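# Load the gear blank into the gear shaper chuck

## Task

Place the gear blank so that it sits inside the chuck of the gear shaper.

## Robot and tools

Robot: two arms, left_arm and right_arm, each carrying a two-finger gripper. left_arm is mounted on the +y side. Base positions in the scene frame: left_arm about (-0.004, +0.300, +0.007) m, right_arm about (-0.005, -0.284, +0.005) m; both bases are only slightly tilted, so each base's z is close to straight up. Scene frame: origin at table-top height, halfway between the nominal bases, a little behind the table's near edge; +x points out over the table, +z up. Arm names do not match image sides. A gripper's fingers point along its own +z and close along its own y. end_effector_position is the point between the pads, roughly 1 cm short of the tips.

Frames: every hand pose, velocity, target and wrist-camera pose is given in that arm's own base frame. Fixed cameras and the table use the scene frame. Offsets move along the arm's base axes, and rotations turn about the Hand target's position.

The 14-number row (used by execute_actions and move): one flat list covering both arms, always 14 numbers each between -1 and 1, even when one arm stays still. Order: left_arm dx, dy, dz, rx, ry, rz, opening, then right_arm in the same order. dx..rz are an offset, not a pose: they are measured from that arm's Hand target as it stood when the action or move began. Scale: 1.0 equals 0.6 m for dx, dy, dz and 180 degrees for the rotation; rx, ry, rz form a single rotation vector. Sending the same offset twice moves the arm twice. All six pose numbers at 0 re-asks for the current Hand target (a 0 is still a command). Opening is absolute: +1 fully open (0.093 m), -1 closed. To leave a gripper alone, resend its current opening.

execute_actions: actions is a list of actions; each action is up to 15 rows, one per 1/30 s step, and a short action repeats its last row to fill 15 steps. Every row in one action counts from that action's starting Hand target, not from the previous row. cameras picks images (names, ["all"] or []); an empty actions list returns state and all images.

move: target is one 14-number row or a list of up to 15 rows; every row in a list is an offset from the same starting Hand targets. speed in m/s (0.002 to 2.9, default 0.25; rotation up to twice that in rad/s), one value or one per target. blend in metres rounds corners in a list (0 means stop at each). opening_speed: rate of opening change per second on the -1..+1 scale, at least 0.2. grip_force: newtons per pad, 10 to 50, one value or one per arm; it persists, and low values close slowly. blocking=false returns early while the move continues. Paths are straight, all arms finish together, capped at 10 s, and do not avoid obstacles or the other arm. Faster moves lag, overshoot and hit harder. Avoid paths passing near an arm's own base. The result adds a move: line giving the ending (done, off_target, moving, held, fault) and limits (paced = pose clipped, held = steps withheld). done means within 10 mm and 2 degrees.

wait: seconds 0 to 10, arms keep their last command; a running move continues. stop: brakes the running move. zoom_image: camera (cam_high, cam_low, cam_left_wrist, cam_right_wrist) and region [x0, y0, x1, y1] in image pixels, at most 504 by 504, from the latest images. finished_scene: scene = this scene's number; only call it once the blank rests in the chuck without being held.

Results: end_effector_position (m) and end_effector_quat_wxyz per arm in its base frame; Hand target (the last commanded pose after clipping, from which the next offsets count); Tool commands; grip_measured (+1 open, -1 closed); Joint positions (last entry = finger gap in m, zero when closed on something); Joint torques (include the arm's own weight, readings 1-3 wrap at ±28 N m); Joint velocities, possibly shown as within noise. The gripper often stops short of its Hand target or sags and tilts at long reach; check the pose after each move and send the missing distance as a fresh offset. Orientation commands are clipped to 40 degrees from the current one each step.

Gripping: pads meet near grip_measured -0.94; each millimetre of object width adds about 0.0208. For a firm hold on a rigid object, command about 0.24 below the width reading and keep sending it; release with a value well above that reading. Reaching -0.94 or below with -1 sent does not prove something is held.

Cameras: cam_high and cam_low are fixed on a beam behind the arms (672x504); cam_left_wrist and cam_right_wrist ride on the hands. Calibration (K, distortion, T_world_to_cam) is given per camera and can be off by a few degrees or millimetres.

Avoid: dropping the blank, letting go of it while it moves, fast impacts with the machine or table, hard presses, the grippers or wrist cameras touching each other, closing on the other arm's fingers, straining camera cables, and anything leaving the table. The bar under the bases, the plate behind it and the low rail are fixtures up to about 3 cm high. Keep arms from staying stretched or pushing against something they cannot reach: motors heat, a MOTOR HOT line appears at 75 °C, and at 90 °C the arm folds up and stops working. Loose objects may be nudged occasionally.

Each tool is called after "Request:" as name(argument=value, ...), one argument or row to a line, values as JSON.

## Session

Request:
execute_actions(
  actions=[],
)

Scene clock: 0.00 s.
left_arm: end_effector_position=(+0.1357, -0.1450, +0.2470) grip_measured=+1.000 end_effector_quat_wxyz=(+0.451, +0.173, +0.863, -0.149) | right_arm: end_effector_position=(+0.3322, +0.0189, +0.1339) grip_measured=+1.000 end_effector_quat_wxyz=(+0.660, +0.188, +0.705, -0.178)
Joint positions: left_arm=[-1.396 0.625 0.902 -1.078 -0.699 -0.707 0.093] | right_arm=[0.504 1.58 0.254 1.2 1.025 0.105 0.093]
Joint velocities: within noise
Joint torques (N m): no reading
Heat: left arm: 35 °C; right arm: 35 °C.
Hand target: left_arm +0.1354, -0.1462, +0.2483; +0.450, +0.174, +0.863, -0.150 | right_arm +0.3346, +0.0203, +0.1397; +0.666, +0.193, +0.699, -0.172
Tool commands: left_gripper/opening=+1.0 right_gripper/opening=+1.0
camera_calibration:
cam_left_wrist: T_world_to_cam=[[-0.424755, -0.898294, 0.112482, -0.0996512], [-0.799041, 0.313584, -0.513029, 0.317691], [0.425578, -0.307789, -0.85097, 0.195006], [0, 0, 0, 1]] pos_world=[0.128531, -0.129118, 0.340138]
cam_right_wrist: T_world_to_cam=[[-0.506865, -0.861783, 0.0204348, 0.180937], [-0.430316, 0.232411, -0.872246, 0.291773], [0.746938, -0.450905, -0.48864, -0.090544], [0, 0, 0, 1]] pos_world=[0.284896, 0.0472899, 0.206557]

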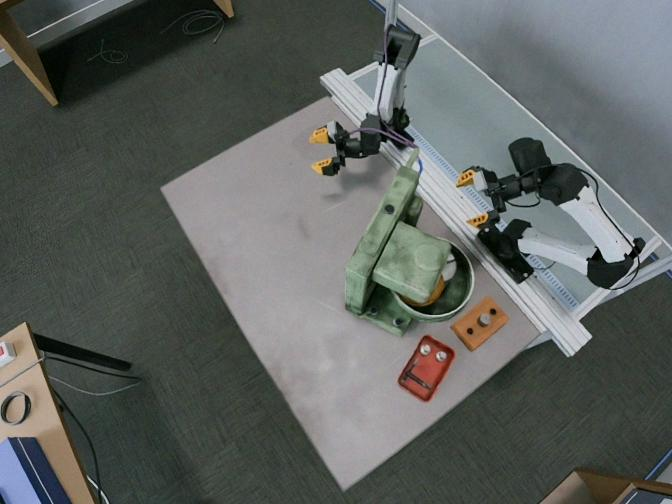

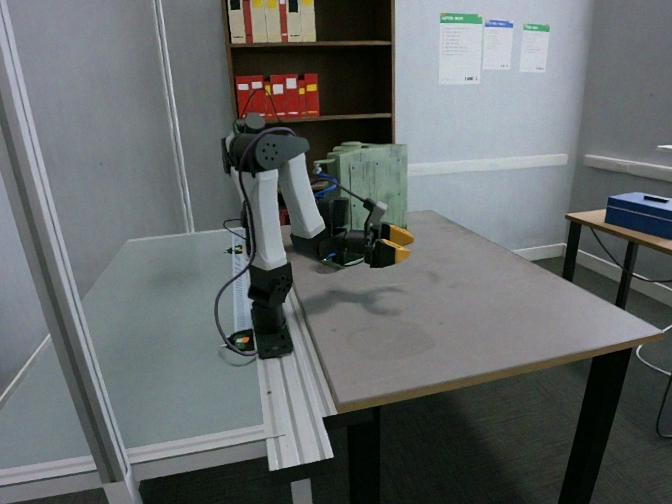

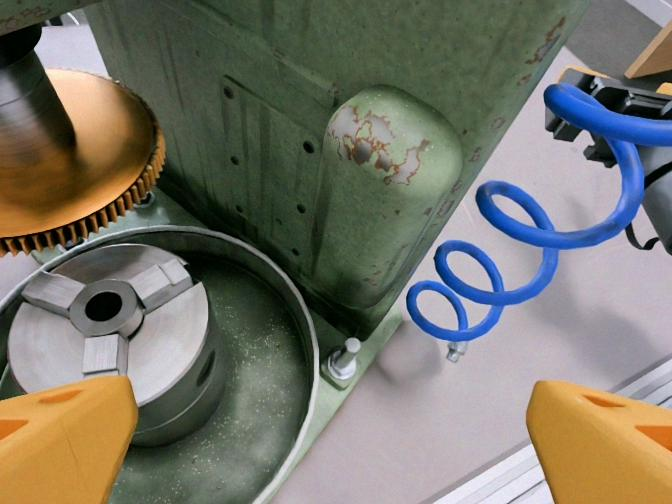

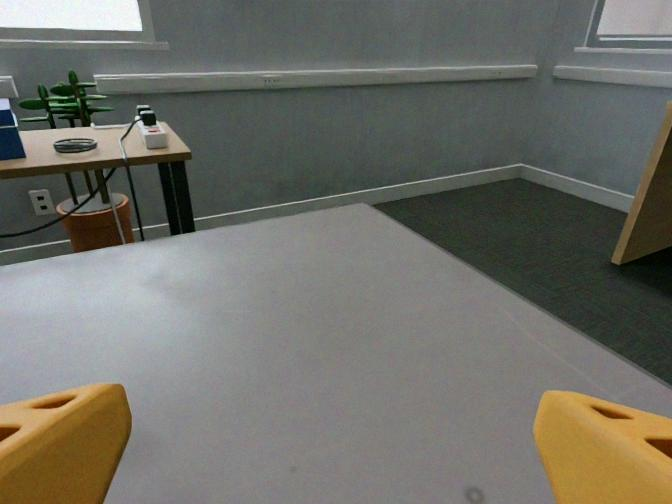

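Request:
zoom_image(
  camera="cam_high",
  region=[380, 220, 520, 360],
)

Request:
zoom_image(
  camera="cam_left_wrist",
  region=[0, 220, 240, 400],
)

Scaled by 3.600 from the camera's 672x504 image, which has a finer 960x720 frame.

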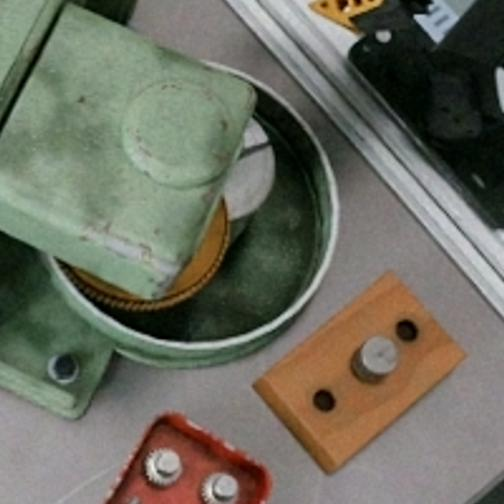

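Scaled by 2.100 from the camera's 672x504 image, which has a finer 960x720 frame.

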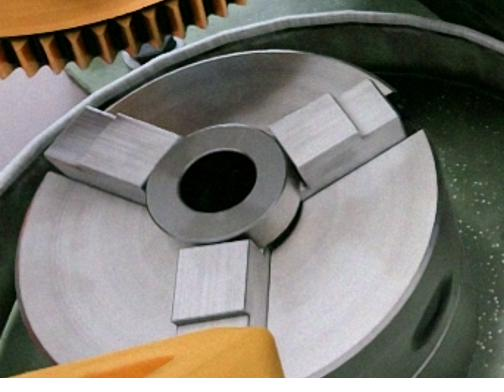

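Request:
move(
  target=[
    [0.05,0.217,0.067,0.02,0.01,0.05,1,-0.3,0.15,0.1,0,0,0.1,-0.9],
    [0.0993,0.432,-0.1305,0.0539,0.0246,0.1428,0.2,-0.3777,0.5753,0.0755,-0.0067,0.0107,0.3888,-0.9],
  ],
  speed=0.35,
  blend=[0.05,0],
  cameras=["cam_left_wrist","cam_right_wrist"],
)

Request:
zoom_image(
  camera="cam_left_wrist",
  region=[200, 260, 480, 504],
)

Scene clock: 37.27 s.
left_arm: end_effector_position=(+0.1949, +0.1138, +0.1739) grip_measured=+0.202 end_effector_quat_wxyz=(+0.422, +0.005, +0.906, +0.023) | right_arm: end_effector_position=(+0.1063, +0.3565, +0.1740) grip_measured=-0.898 end_effector_quat_wxyz=(+0.635, -0.269, +0.693, +0.211)
Joint positions: left_arm=[1.019 0.798 0.721 -0.9 0.684 0.812 0.055] | right_arm=[1.661 1.466 0.482 0.801 0.962 0.102 0.002]
Joint torques (N m): left_arm=[0.49 -0.35 5.08 1.79 0.4 0.16] | right_arm=[-1.16 -4.83 10.5 1.99 -0.02 0.25]
Heat: left arm: 38 °C; right arm: 40 °C.
Hand target: left_arm +0.1950, +0.1130, +0.1699; +0.422, +0.009, +0.906, +0.020 | right_arm +0.1080, +0.3655, +0.1850; +0.635, -0.252, +0.692, +0.231
Off the commanded pose: left_arm 0.004 m, 1 deg | right_arm 0.014 m, 3 deg.
move: off_target (right_arm)
camera_calibration:
cam_left_wrist: T_world_to_cam=[[0.0210626, -0.999153, -0.0353494, 0.116542], [-0.908774, -0.00439484, -0.417265, 0.287389], [0.416757, 0.0409133, -0.908097, 0.159276], [0, 0, 0, 1]] pos_world=[0.192337, 0.11119, 0.268675]
cam_right_wrist: T_world_to_cam=[[0.635014, -0.769629, 0.0665489, 0.194282], [-0.366668, -0.376115, -0.850936, 0.357635], [0.679935, 0.515955, -0.521037, -0.0818536], [0, 0, 0, 1]] pos_world=[0.0634167, 0.326269, 0.248746]
Images, in order (width x height): cam_left_wrist 672x504, cam_right_wrist 672x504.

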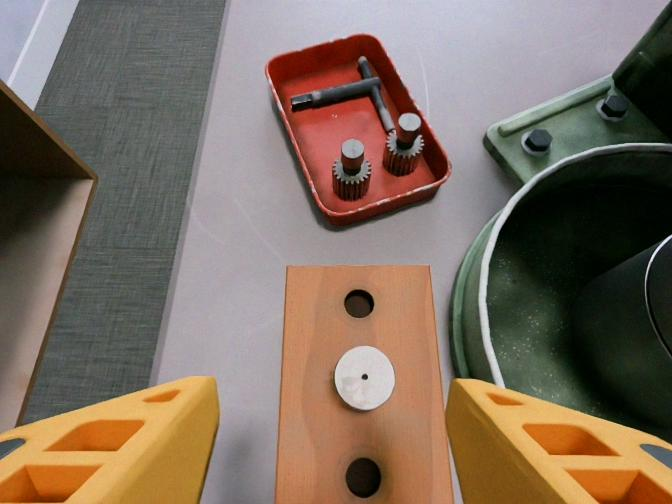

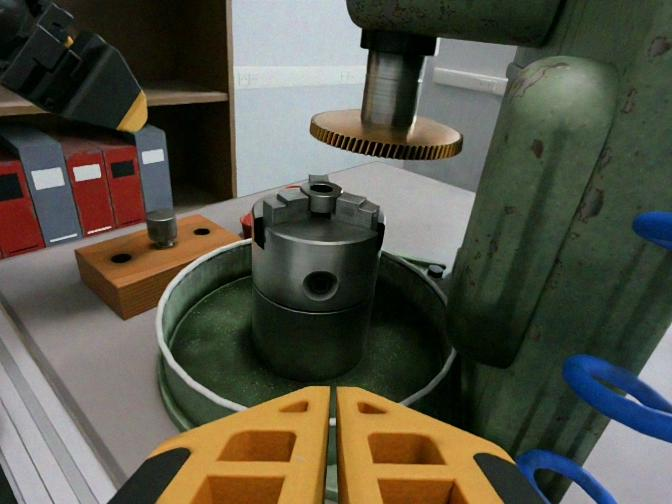

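Scaled by 1.800 from the camera's 672x504 image, which has a finer 960x720 frame.

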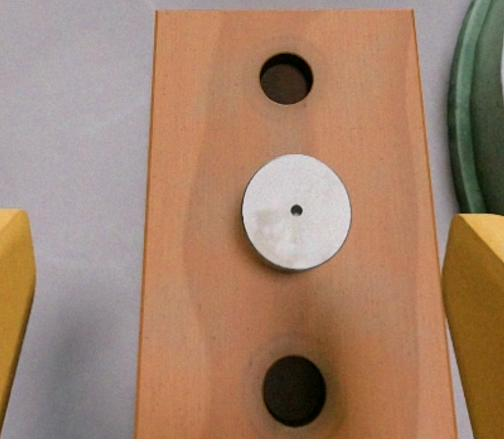

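Request:
move(
  target=[
    [0.0375,-0.0142,-0.10,0,0,0,0.2,0,0,0,0,0,0,-0.9],
    [0.0375,-0.0142,-0.192,0,0,0,0.2,0,0,0,0,0,0,-0.9],
  ],
  speed=0.2,
  blend=[0.02,0],
  cameras=["cam_left_wrist","cam_right_wrist"],
)

Request:
zoom_image(
  camera="cam_right_wrist",
  region=[80, 160, 240, 290],
)

Scene clock: 49.40 s.
left_arm: end_effector_position=(+0.2192, +0.1074, +0.0620) grip_measured=+0.202 end_effector_quat_wxyz=(+0.429, +0.015, +0.903, +0.026) | right_arm: end_effector_position=(+0.1063, +0.3565, +0.1740) grip_measured=-0.898 end_effector_quat_wxyz=(+0.635, -0.269, +0.693, +0.211)
Joint positions: left_arm=[0.853 0.883 0.265 -0.248 0.596 0.661 0.055] | right_arm=[1.661 1.466 0.482 0.801 0.962 0.102 0.002]
Joint torques (N m): left_arm=[-0.66 -0.66 4.72 2.01 0.15 -0.08] | right_arm=[-1.16 -4.86 10.51 1.99 -0.03 0.25]
Heat: left arm: 38 °C; right arm: 41 °C.
Hand target: left_arm +0.2175, +0.1045, +0.0549; +0.423, +0.009, +0.906, +0.020 | right_arm +0.1080, +0.3655, +0.1850; +0.635, -0.252, +0.692, +0.231
Off the commanded pose: left_arm 0.008 m, 1 deg | right_arm 0.014 m, 3 deg.
move: off_target (right_arm)
camera_calibration:
cam_left_wrist: T_world_to_cam=[[0.00552925, -0.998783, -0.0490043, 0.109848], [-0.90238, 0.0161333, -0.43064, 0.259878], [0.430906, 0.0466016, -0.901193, 0.0435726], [0, 0, 0, 1]] pos_world=[0.215126, 0.103491, 0.156564]
cam_right_wrist: T_world_to_cam=[[0.635014, -0.769629, 0.0665489, 0.194282], [-0.366668, -0.376115, -0.850936, 0.357635], [0.679935, 0.515955, -0.521037, -0.0818536], [0, 0, 0, 1]] pos_world=[0.0634167, 0.326269, 0.248746]
Images, in order (width x height): cam_left_wrist 672x504, cam_right_wrist 672x504.

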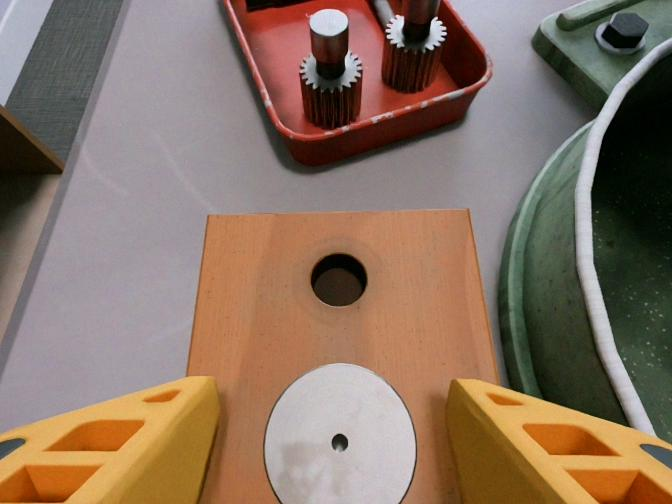

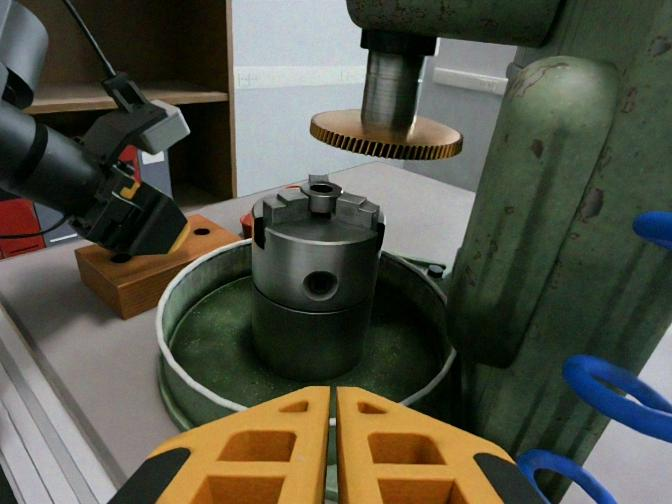

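Scaled by 3.150 from the camera's 672x504 image, which has a finer 960x720 frame.

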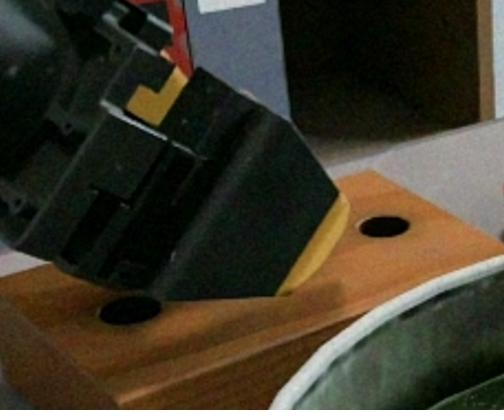

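Request:
move(
  target=[
    [-0.0065,-0.002,-0.004,0,0,0,0.2,0,0,0,0,0,0,-0.9],
    [-0.0065,-0.002,-0.004,0,0,0,-0.65,0,0,0,0,0,0,-0.9],
  ],
  opening_speed=0.9,
  speed=0.1,
  cameras=["cam_left_wrist"],
)

Request:
zoom_image(
  camera="cam_right_wrist",
  region=[260, 120, 400, 260],
)

Scene clock: 56.23 s.
left_arm: end_effector_position=(+0.2165, +0.1048, +0.0562) grip_measured=-0.464 end_effector_quat_wxyz=(+0.425, +0.012, +0.905, +0.022) | right_arm: end_effector_position=(+0.1063, +0.3565, +0.1740) grip_measured=-0.898 end_effector_quat_wxyz=(+0.635, -0.269, +0.693, +0.211)
Joint positions: left_arm=[0.855 0.883 0.249 -0.247 0.596 0.66 0.023] | right_arm=[1.661 1.466 0.482 0.801 0.962 0.102 0.002]
Joint velocities: left_arm=[-0.022 -0.012 -0.002 0.007 0.022 -0.007 -0.004] | right_arm=[within noise]
Joint torques (N m): left_arm=[0.62 -1.81 4.9 1.9 0.26 0.04] | right_arm=[-1.17 -4.85 10.5 1.98 -0.02 0.26]
Heat: left arm: 38 °C; right arm: 43 °C.
Hand target: left_arm +0.2136, +0.1032, +0.0524; +0.423, +0.009, +0.906, +0.020 | right_arm +0.1080, +0.3655, +0.1850; +0.635, -0.252, +0.692, +0.231
Off the commanded pose: left_arm 0.005 m, 0 deg | right_arm 0.014 m, 3 deg.
move: off_target (right_arm)
camera_calibration:
cam_left_wrist: T_world_to_cam=[[0.00681729, -0.999262, -0.0377926, 0.10618], [-0.906477, 0.00978134, -0.422142, 0.256079], [0.4222, 0.037136, -0.905742, 0.0427874], [0, 0, 0, 1]] pos_world=[0.213341, 0.102008, 0.150869]
Images, in order (width x height): cam_left_wrist 672x504.

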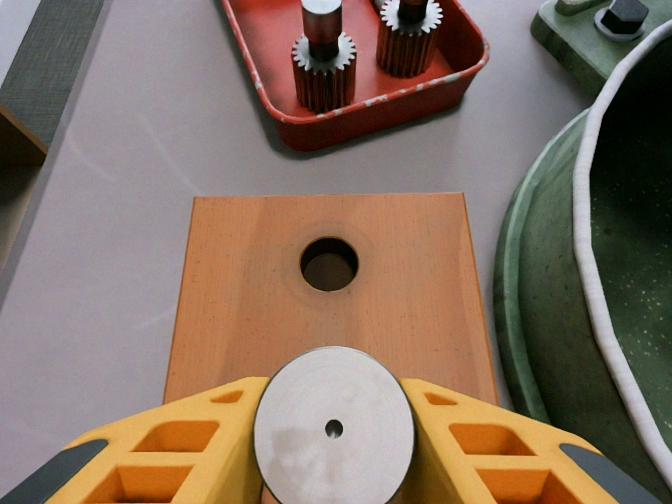

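This scene's latest camera images include none from cam_right_wrist. They are from: cam_left_wrist. cam_right_wrist's image comes with the result of a call that names it in "cameras".

Request:
move(
  target=[
    [-0.001,-0.005,0.11,0,0,0,-0.65,0,0,0,0,0,0,-0.9],
    [-0.0127,-0.3053,0.2543,0,0,0,-0.65,0,0,0,0,0,0,-0.9],
  ],
  speed=[0.12,0.3],
  blend=[0.03,0],
  cameras=["cam_left_wrist","cam_right_wrist"],
)

Request:
zoom_image(
  camera="cam_right_wrist",
  region=[250, 100, 410, 260],
)

Request:
zoom_image(
  camera="cam_left_wrist",
  region=[200, 180, 480, 460],
)

Scene clock: 68.70 s.
left_arm: end_effector_position=(+0.2013, -0.0765, +0.1904) grip_measured=-0.479 end_effector_quat_wxyz=(+0.405, +0.021, +0.913, +0.030) | right_arm: end_effector_position=(+0.1063, +0.3565, +0.1740) grip_measured=-0.898 end_effector_quat_wxyz=(+0.635, -0.269, +0.693, +0.211)
Joint positions: left_arm=[-0.826 0.753 0.792 -0.993 -0.608 -0.581 0.022] | right_arm=[1.661 1.466 0.482 0.801 0.962 0.102 0.002]
Joint torques (N m): left_arm=[-0.65 0.25 9.11 1.93 -0.53 -0.09] | right_arm=[-1.17 -4.85 10.48 1.99 -0.02 0.25]
Heat: left arm: 38 °C; right arm: 45 °C.
Hand target: left_arm +0.2060, -0.0799, +0.2050; +0.422, +0.009, +0.906, +0.020 | right_arm +0.1080, +0.3655, +0.1850; +0.635, -0.252, +0.692, +0.231
Off the commanded pose: left_arm 0.016 m, 3 deg | right_arm 0.014 m, 3 deg.
move: off_target (left_arm, right_arm)
camera_calibration:
cam_left_wrist: T_world_to_cam=[[-0.00386704, -0.998125, -0.0610843, -0.0631805], [-0.923596, 0.0269818, -0.382416, 0.297854], [0.383347, 0.0549384, -0.921969, 0.189713], [0, 0, 0, 1]] pos_world=[0.202126, -0.0815212, 0.284955]
cam_right_wrist: T_world_to_cam=[[0.635014, -0.769629, 0.0665489, 0.194282], [-0.366668, -0.376115, -0.850936, 0.357635], [0.679935, 0.515955, -0.521037, -0.0818536], [0, 0, 0, 1]] pos_world=[0.0634167, 0.326269, 0.248746]
Images, in order (width x height): cam_left_wrist 672x504, cam_right_wrist 672x504.

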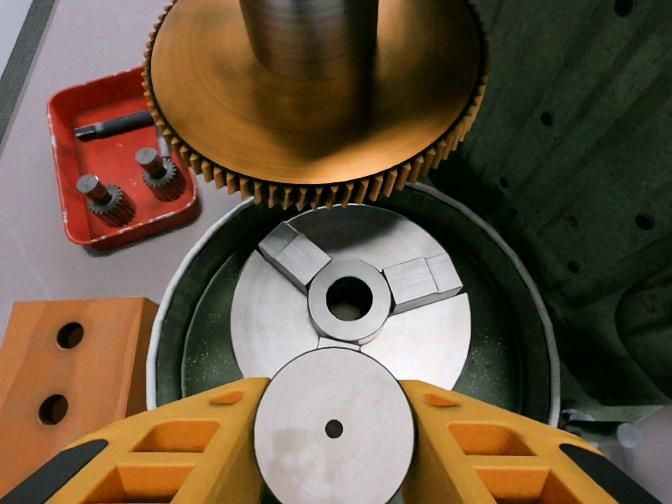

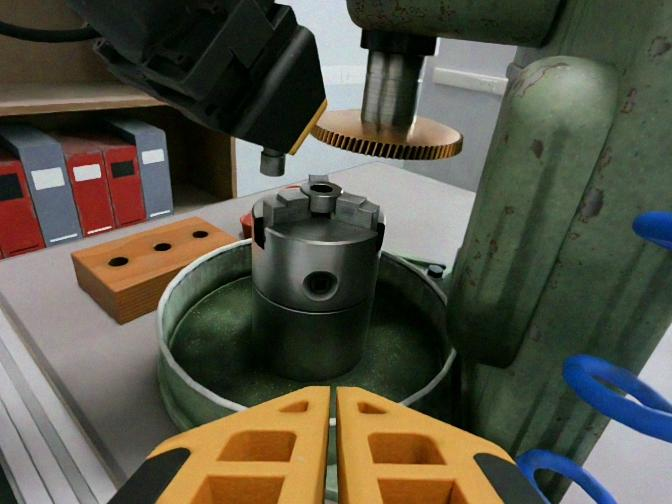

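Scaled by 3.150 from the camera's 672x504 image, which has a finer 960x720 frame.

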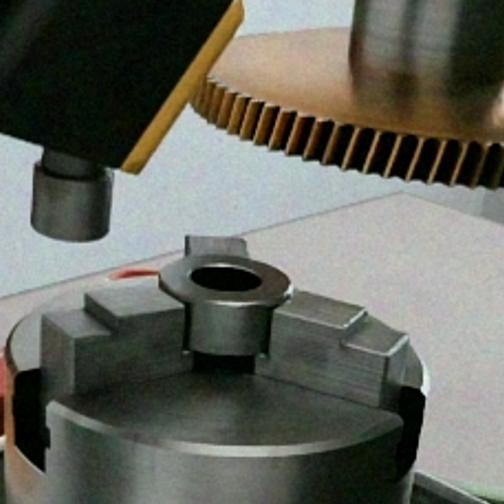

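Scaled by 1.800 from the camera's 672x504 image, which has a finer 960x720 frame.

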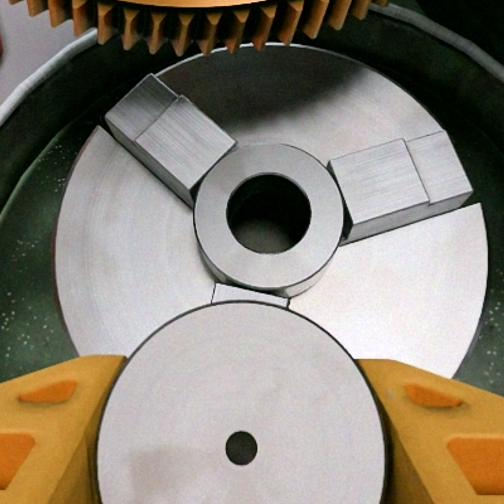

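Request:
move(
  target=[
    [0.0625,-0.0022,0.01,0,-0.0094,0,-0.65,0,0,0,0,0,0,-0.9],
    [0.0625,-0.0022,-0.039,0,-0.0094,0,-0.65,0,0,0,0,0,0,-0.9],
  ],
  speed=[0.12,0.05],
  blend=[0.003,0],
  cameras=["cam_left_wrist","cam_right_wrist"],
)

Request:
zoom_image(
  camera="cam_right_wrist",
  region=[280, 140, 370, 220],
)

Scene clock: 82.70 s.
left_arm: end_effector_position=(+0.2395, -0.0794, +0.1778) grip_measured=-0.479 end_effector_quat_wxyz=(+0.424, +0.009, +0.905, +0.027) | right_arm: end_effector_position=(+0.1063, +0.3565, +0.1740) grip_measured=-0.898 end_effector_quat_wxyz=(+0.635, -0.269, +0.693, +0.211)
Joint positions: left_arm=[-0.664 0.822 0.715 -0.727 -0.53 -0.435 0.022] | right_arm=[1.661 1.466 0.482 0.801 0.962 0.102 0.002]
Joint torques (N m): left_arm=[0.68 -1.69 5.86 2.47 -0.27 0.15] | right_arm=[-1.16 -4.83 10.5 1.99 -0.02 0.26]
Heat: left arm: 40 °C; right arm: 47 °C.
Hand target: left_arm +0.2435, -0.0813, +0.1816; +0.436, +0.008, +0.900, +0.020 | right_arm +0.1080, +0.3655, +0.1850; +0.635, -0.252, +0.692, +0.231
Off the commanded pose: left_arm 0.006 m, 2 deg | right_arm 0.014 m, 3 deg.
move: off_target (right_arm)
camera_calibration:
cam_left_wrist: T_world_to_cam=[[0.0156307, -0.998832, -0.0457277, -0.074165], [-0.907397, 0.0050395, -0.420245, 0.329517], [0.419985, 0.0480619, -0.906258, 0.151494], [0, 0, 0, 1]] pos_world=[0.236537, -0.08302, 0.272379]
cam_right_wrist: T_world_to_cam=[[0.635014, -0.769629, 0.0665489, 0.194282], [-0.366668, -0.376115, -0.850936, 0.357635], [0.679935, 0.515955, -0.521037, -0.0818536], [0, 0, 0, 1]] pos_world=[0.0634167, 0.326269, 0.248746]
Images, in order (width x height): cam_left_wrist 672x504, cam_right_wrist 672x504.

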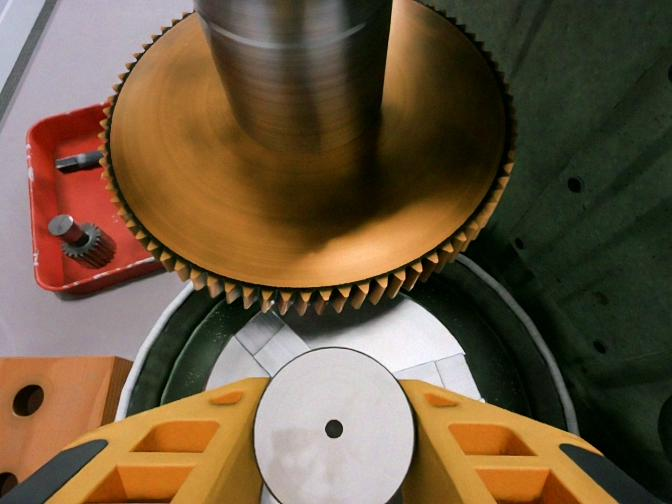

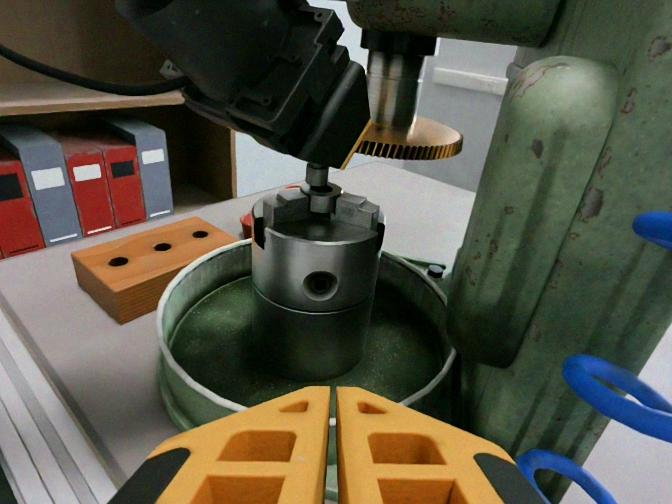

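Scaled by 5.600 from the camera's 672x504 image, which has a finer 960x720 frame.

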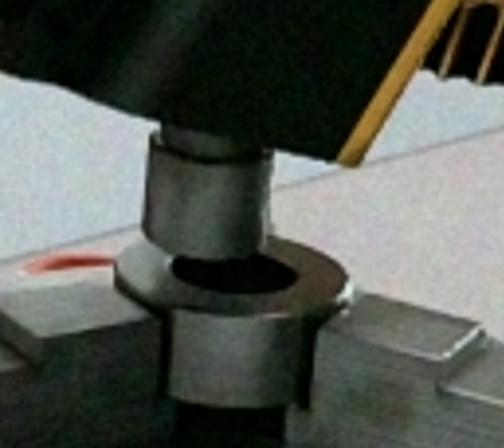

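Request:
move(
  target=[
    [0.005,-0.0058,0,0,0,0,-0.65,0,0,0,0,0,0,-0.9],
    [0.005,-0.0058,-0.007,0,0,0,-0.65,0,0,0,0,0,0,-0.9],
  ],
  speed=0.04,
  blend=[0.001,0],
  cameras=["cam_right_wrist"],
)

Request:
zoom_image(
  camera="cam_right_wrist",
  region=[280, 140, 370, 220],
)

Scene clock: 96.37 s.
left_arm: end_effector_position=(+0.2422, -0.0815, +0.1759) grip_measured=-0.479 end_effector_quat_wxyz=(+0.427, +0.008, +0.904, +0.025) | right_arm: end_effector_position=(+0.1063, +0.3565, +0.1740) grip_measured=-0.898 end_effector_quat_wxyz=(+0.635, -0.269, +0.693, +0.211)
Joint positions: left_arm=[-0.664 0.829 0.704 -0.7 -0.53 -0.435 0.022] | right_arm=[1.661 1.466 0.482 0.801 0.962 0.102 0.002]
Joint torques (N m): left_arm=[0.09 -0.8 5.87 2.49 -0.28 0.1] | right_arm=[-1.16 -4.85 10.5 1.99 -0.02 0.25]
Heat: left arm: 39 °C; right arm: 48 °C.
Hand target: left_arm +0.2465, -0.0847, +0.1774; +0.436, +0.008, +0.900, +0.020 | right_arm +0.1080, +0.3655, +0.1850; +0.635, -0.252, +0.692, +0.231
Off the commanded pose: left_arm 0.006 m, 1 deg | right_arm 0.014 m, 3 deg.
move: off_target (right_arm)
camera_calibration:
cam_right_wrist: T_world_to_cam=[[0.635014, -0.769629, 0.0665489, 0.194282], [-0.366668, -0.376115, -0.850936, 0.357635], [0.679935, 0.515955, -0.521037, -0.0818536], [0, 0, 0, 1]] pos_world=[0.0634167, 0.326269, 0.248746]
Images, in order (width x height): cam_right_wrist 672x504.

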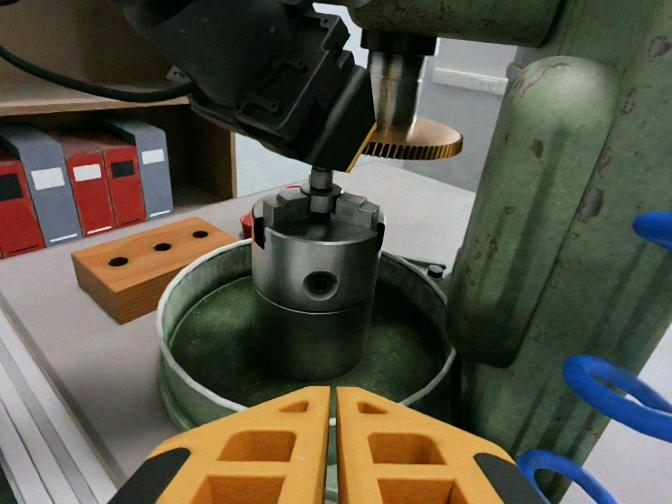

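Scaled by 5.600 from the camera's 672x504 image, which has a finer 960x720 frame.

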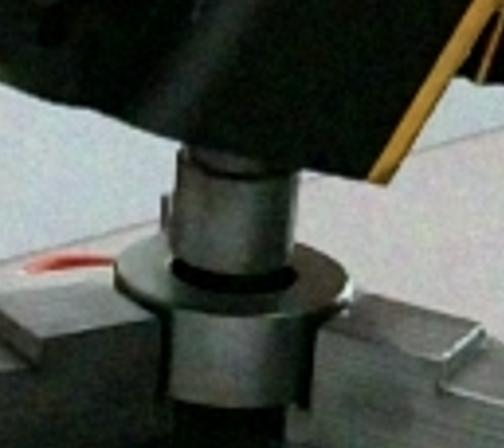

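Request:
move(
  target=[0.0008,-0.0008,-0.0055,0,0,0,-0.65,0,0,0,0,0,0,-0.9],
  speed=0.02,
  cameras=["cam_right_wrist"],
)

Request:
zoom_image(
  camera="cam_right_wrist",
  region=[280, 140, 370, 220],
)

Scene clock: 106.13 s.
left_arm: end_effector_position=(+0.2428, -0.0820, +0.1732) grip_measured=-0.479 end_effector_quat_wxyz=(+0.428, +0.008, +0.904, +0.024) | right_arm: end_effector_position=(+0.1063, +0.3565, +0.1740) grip_measured=-0.898 end_effector_quat_wxyz=(+0.635, -0.269, +0.693, +0.211)
Joint positions: left_arm=[-0.664 0.829 0.692 -0.686 -0.53 -0.435 0.022] | right_arm=[1.661 1.466 0.482 0.801 0.962 0.102 0.002]
Joint torques (N m): left_arm=[-0.05 -0.58 5.86 2.49 -0.31 0.09] | right_arm=[-1.17 -4.86 10.51 1.98 -0.02 0.25]
Heat: left arm: 39 °C; right arm: 49 °C.
Hand target: left_arm +0.2470, -0.0852, +0.1742; +0.436, +0.008, +0.900, +0.020 | right_arm +0.1080, +0.3655, +0.1850; +0.635, -0.252, +0.692, +0.231
Off the commanded pose: left_arm 0.005 m, 1 deg | right_arm 0.014 m, 3 deg.
move: off_target (right_arm)
camera_calibration:
cam_right_wrist: T_world_to_cam=[[0.635014, -0.769629, 0.0665489, 0.194282], [-0.366668, -0.376115, -0.850936, 0.357635], [0.679935, 0.515955, -0.521037, -0.0818536], [0, 0, 0, 1]] pos_world=[0.0634167, 0.326269, 0.248746]
Images, in order (width x height): cam_right_wrist 672x504.

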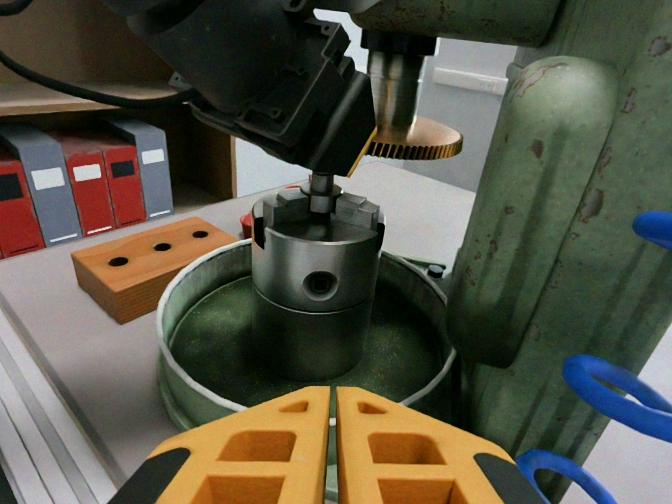

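Scaled by 5.600 from the camera's 672x504 image, which has a finer 960x720 frame.

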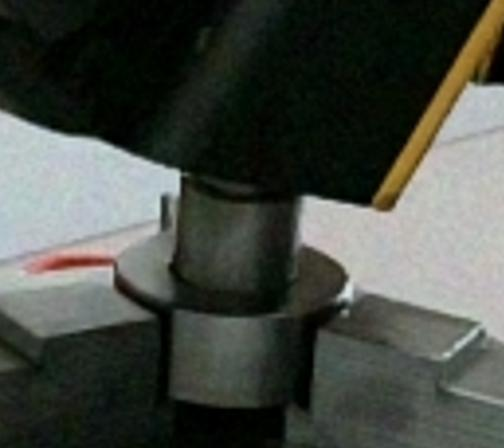

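Request:
zoom_image(
  camera="cam_right_wrist",
  region=[295, 165, 345, 205],
)

Scaled by 10.080 from the camera's 672x504 image, which has a finer 960x720 frame.

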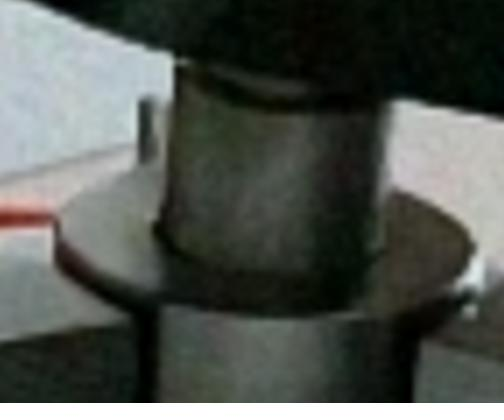

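Request:
move(
  target=[0.0,0.0,-0.0055,0,0,0,-0.65,0,0,0,0,0,0,-0.9],
  speed=0.02,
  cameras=["cam_right_wrist"],
)

Request:
zoom_image(
  camera="cam_right_wrist",
  region=[295, 165, 345, 205],
)

Scene clock: 117.60 s.
left_arm: end_effector_position=(+0.2432, -0.0820, +0.1727) grip_measured=-0.479 end_effector_quat_wxyz=(+0.429, +0.007, +0.903, +0.024) | right_arm: end_effector_position=(+0.1063, +0.3565, +0.1740) grip_measured=-0.898 end_effector_quat_wxyz=(+0.635, -0.269, +0.693, +0.211)
Joint positions: left_arm=[-0.664 0.829 0.688 -0.68 -0.532 -0.435 0.022] | right_arm=[1.661 1.466 0.482 0.801 0.962 0.102 0.002]
Joint torques (N m): left_arm=[-0.05 -0.7 5.04 2.57 -0.28 0.08] | right_arm=[-1.16 -4.86 10.51 1.99 -0.02 0.26]
Heat: left arm: 39 °C; right arm: 50 °C.
Hand target: left_arm +0.2469, -0.0852, +0.1708; +0.436, +0.008, +0.900, +0.020 | right_arm +0.1080, +0.3655, +0.1850; +0.635, -0.252, +0.692, +0.231
Off the commanded pose: left_arm 0.005 m, 1 deg | right_arm 0.014 m, 3 deg.
move: off_target (right_arm)
camera_calibration:
cam_right_wrist: T_world_to_cam=[[0.635014, -0.769629, 0.0665489, 0.194282], [-0.366668, -0.376115, -0.850936, 0.357635], [0.679935, 0.515955, -0.521037, -0.0818536], [0, 0, 0, 1]] pos_world=[0.0634167, 0.326269, 0.248746]
Images, in order (width x height): cam_right_wrist 672x504.

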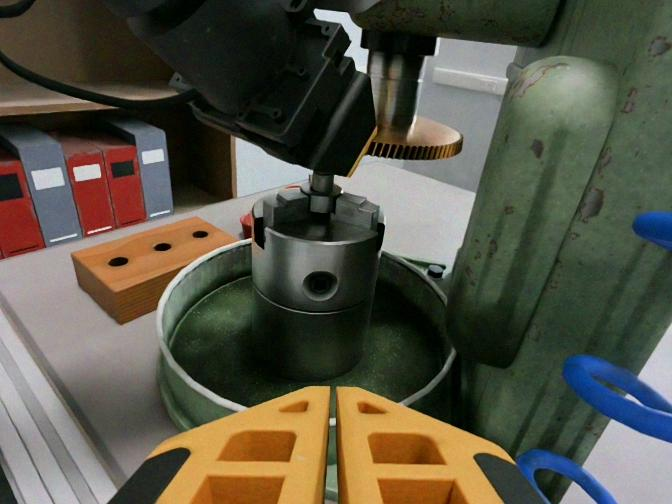

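Scaled by 10.080 from the camera's 672x504 image, which has a finer 960x720 frame.

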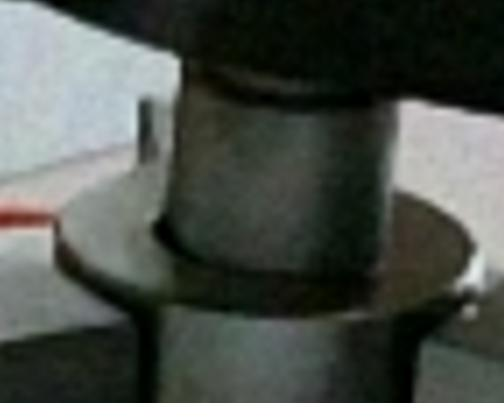

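Request:
move(
  target=[
    [-0.006,0.001,0.002,0,0.003,0,-0.65,0,0,0,0,0,0,-0.9],
    [-0.006,0.001,-0.004,0,0.003,0,-0.65,0,0,0,0,0,0,-0.9],
  ],
  speed=0.02,
  blend=[0.0005,0],
  cameras=["cam_right_wrist"],
)

Request:
zoom_image(
  camera="cam_right_wrist",
  region=[295, 165, 345, 205],
)

Scene clock: 125.03 s.
left_arm: end_effector_position=(+0.2431, -0.0820, +0.1727) grip_measured=-0.479 end_effector_quat_wxyz=(+0.429, +0.007, +0.903, +0.024) | right_arm: end_effector_position=(+0.1063, +0.3565, +0.1740) grip_measured=-0.898 end_effector_quat_wxyz=(+0.635, -0.269, +0.693, +0.211)
Joint positions: left_arm=[-0.664 0.829 0.688 -0.681 -0.532 -0.435 0.022] | right_arm=[1.661 1.466 0.482 0.801 0.962 0.102 0.002]
Joint torques (N m): left_arm=[-0.73 -1.39 4.55 2.37 -0.3 0] | right_arm=[-1.17 -4.86 10.48 1.98 -0.02 0.26]
Heat: left arm: 39 °C; right arm: 50 °C.
Hand target: left_arm +0.2433, -0.0846, +0.1684; +0.432, +0.009, +0.902, +0.020 | right_arm +0.1080, +0.3655, +0.1850; +0.635, -0.252, +0.692, +0.231
Off the commanded pose: left_arm 0.005 m, 1 deg | right_arm 0.014 m, 3 deg.
move: off_target (right_arm)
camera_calibration:
cam_right_wrist: T_world_to_cam=[[0.635014, -0.769629, 0.0665489, 0.194282], [-0.366668, -0.376115, -0.850936, 0.357635], [0.679935, 0.515955, -0.521037, -0.0818536], [0, 0, 0, 1]] pos_world=[0.0634167, 0.326269, 0.248746]
Images, in order (width x height): cam_right_wrist 672x504.

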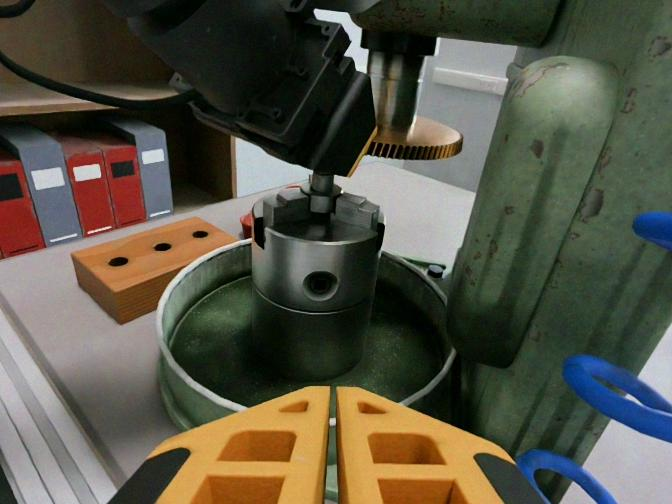

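Scaled by 10.080 from the camera's 672x504 image, which has a finer 960x720 frame.

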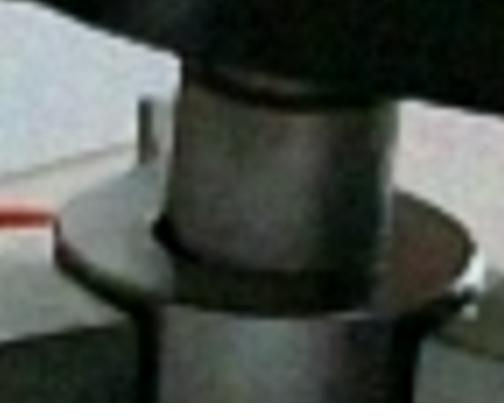

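Request:
move(
  target=[-0.009,0.0,0.0,0,0.002,0,-0.65,0,0,0,0,0,0,-0.9],
  speed=0.02,
  cameras=["cam_right_wrist"],
)

Request:
zoom_image(
  camera="cam_right_wrist",
  region=[295, 165, 345, 205],
)

Scene clock: 128.70 s.
left_arm: end_effector_position=(+0.2419, -0.0820, +0.1718) grip_measured=-0.479 end_effector_quat_wxyz=(+0.432, +0.008, +0.901, +0.028) | right_arm: end_effector_position=(+0.1063, +0.3565, +0.1740) grip_measured=-0.898 end_effector_quat_wxyz=(+0.635, -0.269, +0.693, +0.211)
Joint positions: left_arm=[-0.68 0.825 0.68 -0.679 -0.552 -0.442 0.022] | right_arm=[1.661 1.466 0.482 0.801 0.962 0.102 0.002]
Joint torques (N m): left_arm=[-1.11 -2.14 5.6 1.98 -0.21 -0.11] | right_arm=[-1.2 -4.85 10.52 1.98 -0.02 0.25]
Heat: left arm: 39 °C; right arm: 50 °C.
Hand target: left_arm +0.2380, -0.0846, +0.1684; +0.429, +0.009, +0.903, +0.020 | right_arm +0.1080, +0.3655, +0.1850; +0.635, -0.252, +0.692, +0.231
Off the commanded pose: left_arm 0.006 m, 1 deg | right_arm 0.014 m, 3 deg.
move: off_target (right_arm)
camera_calibration:
cam_right_wrist: T_world_to_cam=[[0.635014, -0.769629, 0.0665489, 0.194282], [-0.366668, -0.376115, -0.850936, 0.357635], [0.679935, 0.515955, -0.521037, -0.0818536], [0, 0, 0, 1]] pos_world=[0.0634167, 0.326269, 0.248746]
Images, in order (width x height): cam_right_wrist 672x504.

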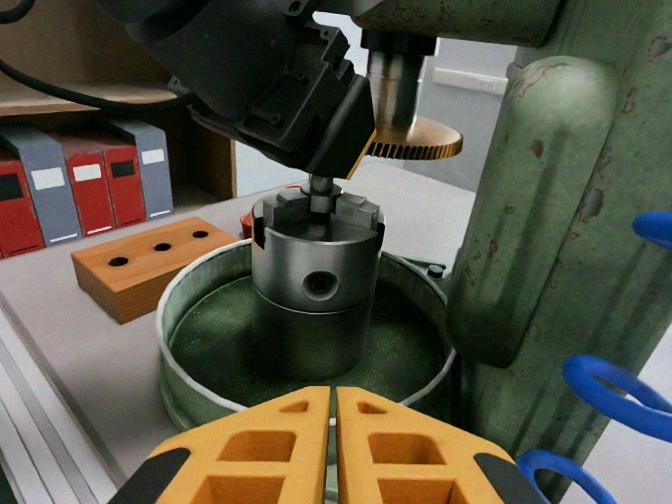

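Scaled by 10.080 from the camera's 672x504 image, which has a finer 960x720 frame.

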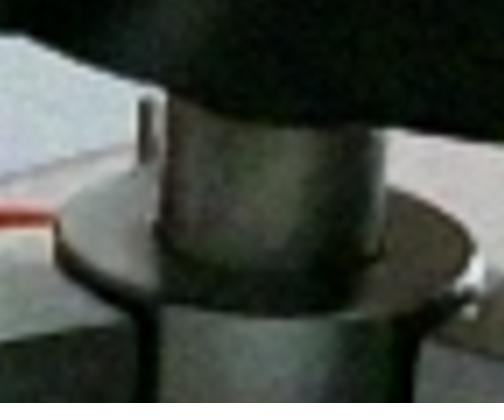

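Request:
move(
  target=[
    [0.002,0.001,-0.008,0,0.004,0,-0.65,0,0,0,0,0,0,-0.9],
    [0.004,0.001,-0.016,0,0.006,0,-0.65,0,0,0,0,0,0,-0.9],
  ],
  speed=0.02,
  blend=[0.0005,0],
  cameras=["cam_right_wrist","cam_left_wrist"],
)

Request:
zoom_image(
  camera="cam_right_wrist",
  region=[295, 165, 345, 205],
)

Request:
zoom_image(
  camera="cam_left_wrist",
  region=[230, 320, 440, 504],
)

Scene clock: 134.00 s.
left_arm: end_effector_position=(+0.2423, -0.0816, +0.1700) grip_measured=-0.479 end_effector_quat_wxyz=(+0.433, +0.006, +0.901, +0.028) | right_arm: end_effector_position=(+0.1063, +0.3565, +0.1740) grip_measured=-0.898 end_effector_quat_wxyz=(+0.635, -0.269, +0.693, +0.211)
Joint positions: left_arm=[-0.677 0.823 0.67 -0.668 -0.552 -0.443 0.022] | right_arm=[1.661 1.466 0.482 0.801 0.962 0.102 0.002]
Joint torques (N m): left_arm=[0.68 -0.69 4.52 2.15 0.03 -0.06] | right_arm=[-1.16 -4.86 10.48 1.98 -0.02 0.25]
Heat: left arm: 39 °C; right arm: 51 °C.
Hand target: left_arm +0.2404, -0.0840, +0.1589; +0.420, +0.009, +0.907, +0.020 | right_arm +0.1080, +0.3655, +0.1850; +0.635, -0.252, +0.692, +0.231
Off the commanded pose: left_arm 0.012 m, 2 deg | right_arm 0.014 m, 3 deg.
move: off_target (left_arm, right_arm)
camera_calibration:
cam_left_wrist: T_world_to_cam=[[0.0231997, -0.998797, -0.0432003, -0.0790036], [-0.898229, -0.00185328, -0.439524, 0.329349], [0.438915, 0.0490006, -0.897191, 0.137317], [0, 0, 0, 1]] pos_world=[0.237393, -0.0850268, 0.264543]
cam_right_wrist: T_world_to_cam=[[0.635014, -0.769629, 0.0665489, 0.194282], [-0.366668, -0.376115, -0.850936, 0.357635], [0.679935, 0.515955, -0.521037, -0.0818536], [0, 0, 0, 1]] pos_world=[0.0634167, 0.326269, 0.248746]
Images, in order (width x height): cam_left_wrist 672x504, cam_right_wrist 672x504.

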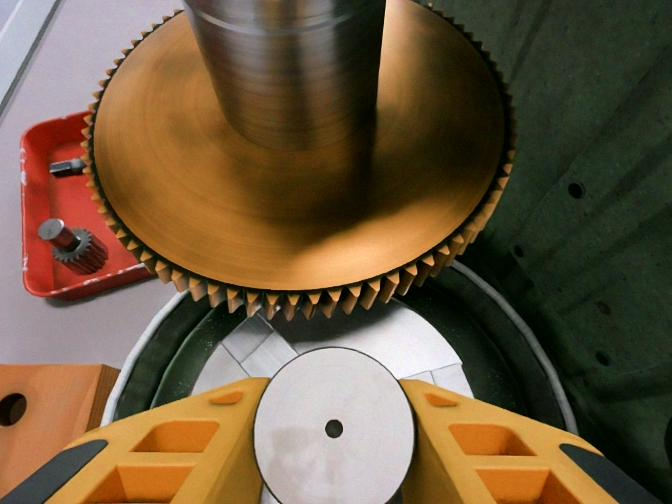

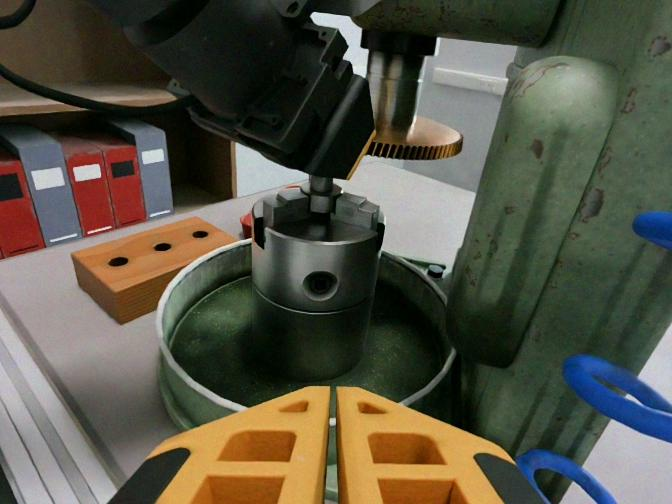

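Scaled by 10.080 from the camera's 672x504 image, which has a finer 960x720 frame.

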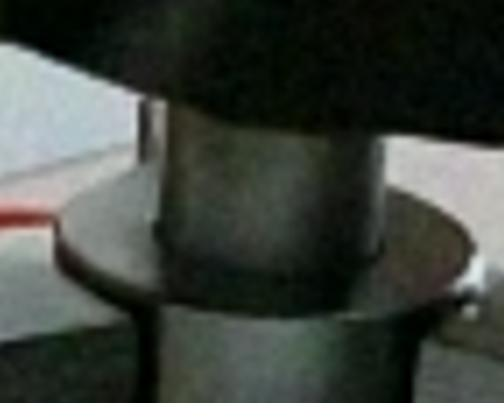

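Scaled by 2.400 from the camera's 672x504 image, which has a finer 960x720 frame.

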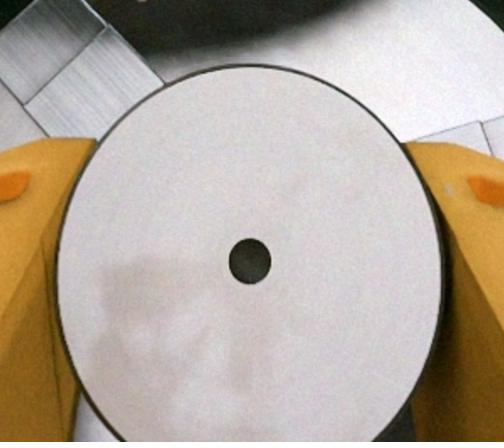

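Request:
move(
  target=[
    [0.003,0.004,-0.006,0,0.006,0,-0.65,0,0,0,0,0,0,-0.9],
    [-0.004,0.004,-0.008,0,0.006,0,-0.65,0,0,0,0,0,0,-0.9],
    [-0.004,-0.005,-0.010,0,0.006,0,-0.65,0,0,0,0,0,0,-0.9],
    [0.003,-0.005,-0.012,0,0.006,0,-0.65,0,0,0,0,0,0,-0.9],
    [0.0,0,-0.014,0,0.006,0,-0.65,0,0,0,0,0,0,-0.9],
  ],
  speed=0.02,
  blend=0.0008,
  cameras=["cam_right_wrist","cam_left_wrist"],
)

Request:
zoom_image(
  camera="cam_right_wrist",
  region=[295, 165, 345, 205],
)

Request:
zoom_image(
  camera="cam_left_wrist",
  region=[230, 320, 440, 504],
)

Scene clock: 142.67 s.
left_arm: end_effector_position=(+0.2426, -0.0810, +0.1687) grip_measured=-0.479 end_effector_quat_wxyz=(+0.432, +0.001, +0.902, +0.024) | right_arm: end_effector_position=(+0.1063, +0.3565, +0.1740) grip_measured=-0.898 end_effector_quat_wxyz=(+0.635, -0.269, +0.693, +0.211)
Joint positions: left_arm=[-0.669 0.822 0.667 -0.664 -0.543 -0.449 0.022] | right_arm=[1.661 1.466 0.482 0.801 0.962 0.102 0.002]
Joint torques (N m): left_arm=[0.69 0.18 3.4 2.26 0.08 -0.01] | right_arm=[-1.16 -4.86 10.51 1.99 -0.02 0.25]
Heat: left arm: 39 °C; right arm: 51 °C.
Hand target: left_arm +0.2404, -0.0840, +0.1504; +0.412, +0.009, +0.911, +0.020 | right_arm +0.1080, +0.3655, +0.1850; +0.635, -0.252, +0.692, +0.231
Off the commanded pose: left_arm 0.019 m, 3 deg | right_arm 0.014 m, 3 deg.
move: off_target (left_arm, right_arm)
camera_calibration:
cam_left_wrist: T_world_to_cam=[[0.0289118, -0.999036, -0.0330469, -0.0815162], [-0.899542, -0.0115876, -0.43668, 0.328114], [0.435876, 0.0423523, -0.89901, 0.136542], [0, 0, 0, 1]] pos_world=[0.237993, -0.0834183, 0.263339]
cam_right_wrist: T_world_to_cam=[[0.635014, -0.769629, 0.0665489, 0.194282], [-0.366668, -0.376115, -0.850936, 0.357635], [0.679935, 0.515955, -0.521037, -0.0818536], [0, 0, 0, 1]] pos_world=[0.0634167, 0.326269, 0.248746]
Images, in order (width x height): cam_left_wrist 672x504, cam_right_wrist 672x504.

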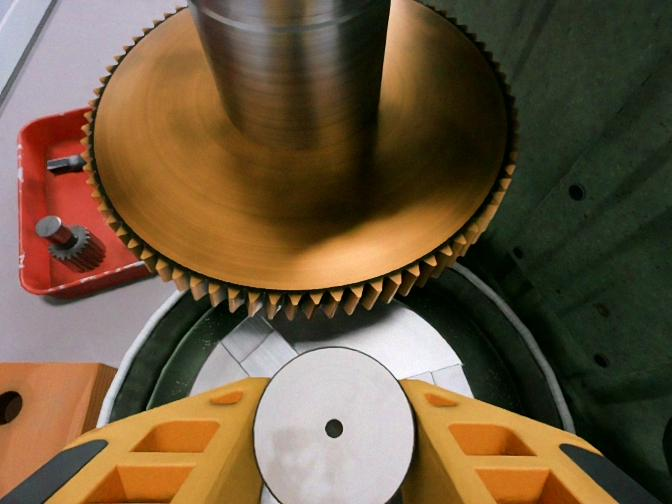

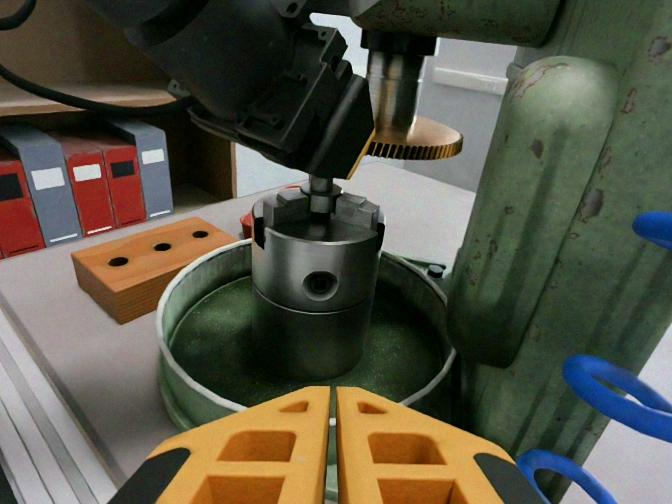

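Scaled by 10.080 from the camera's 672x504 image, which has a finer 960x720 frame.

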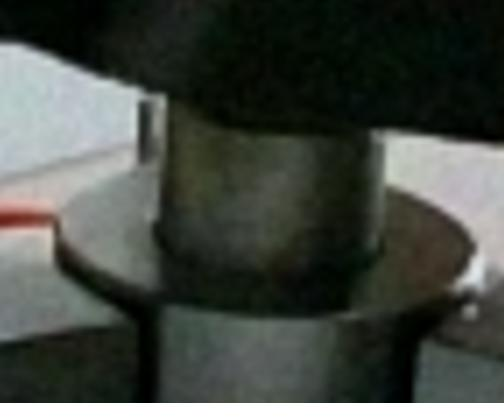

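Scaled by 2.400 from the camera's 672x504 image, which has a finer 960x720 frame.

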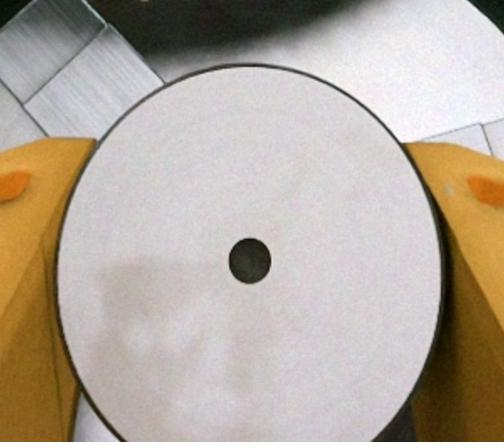

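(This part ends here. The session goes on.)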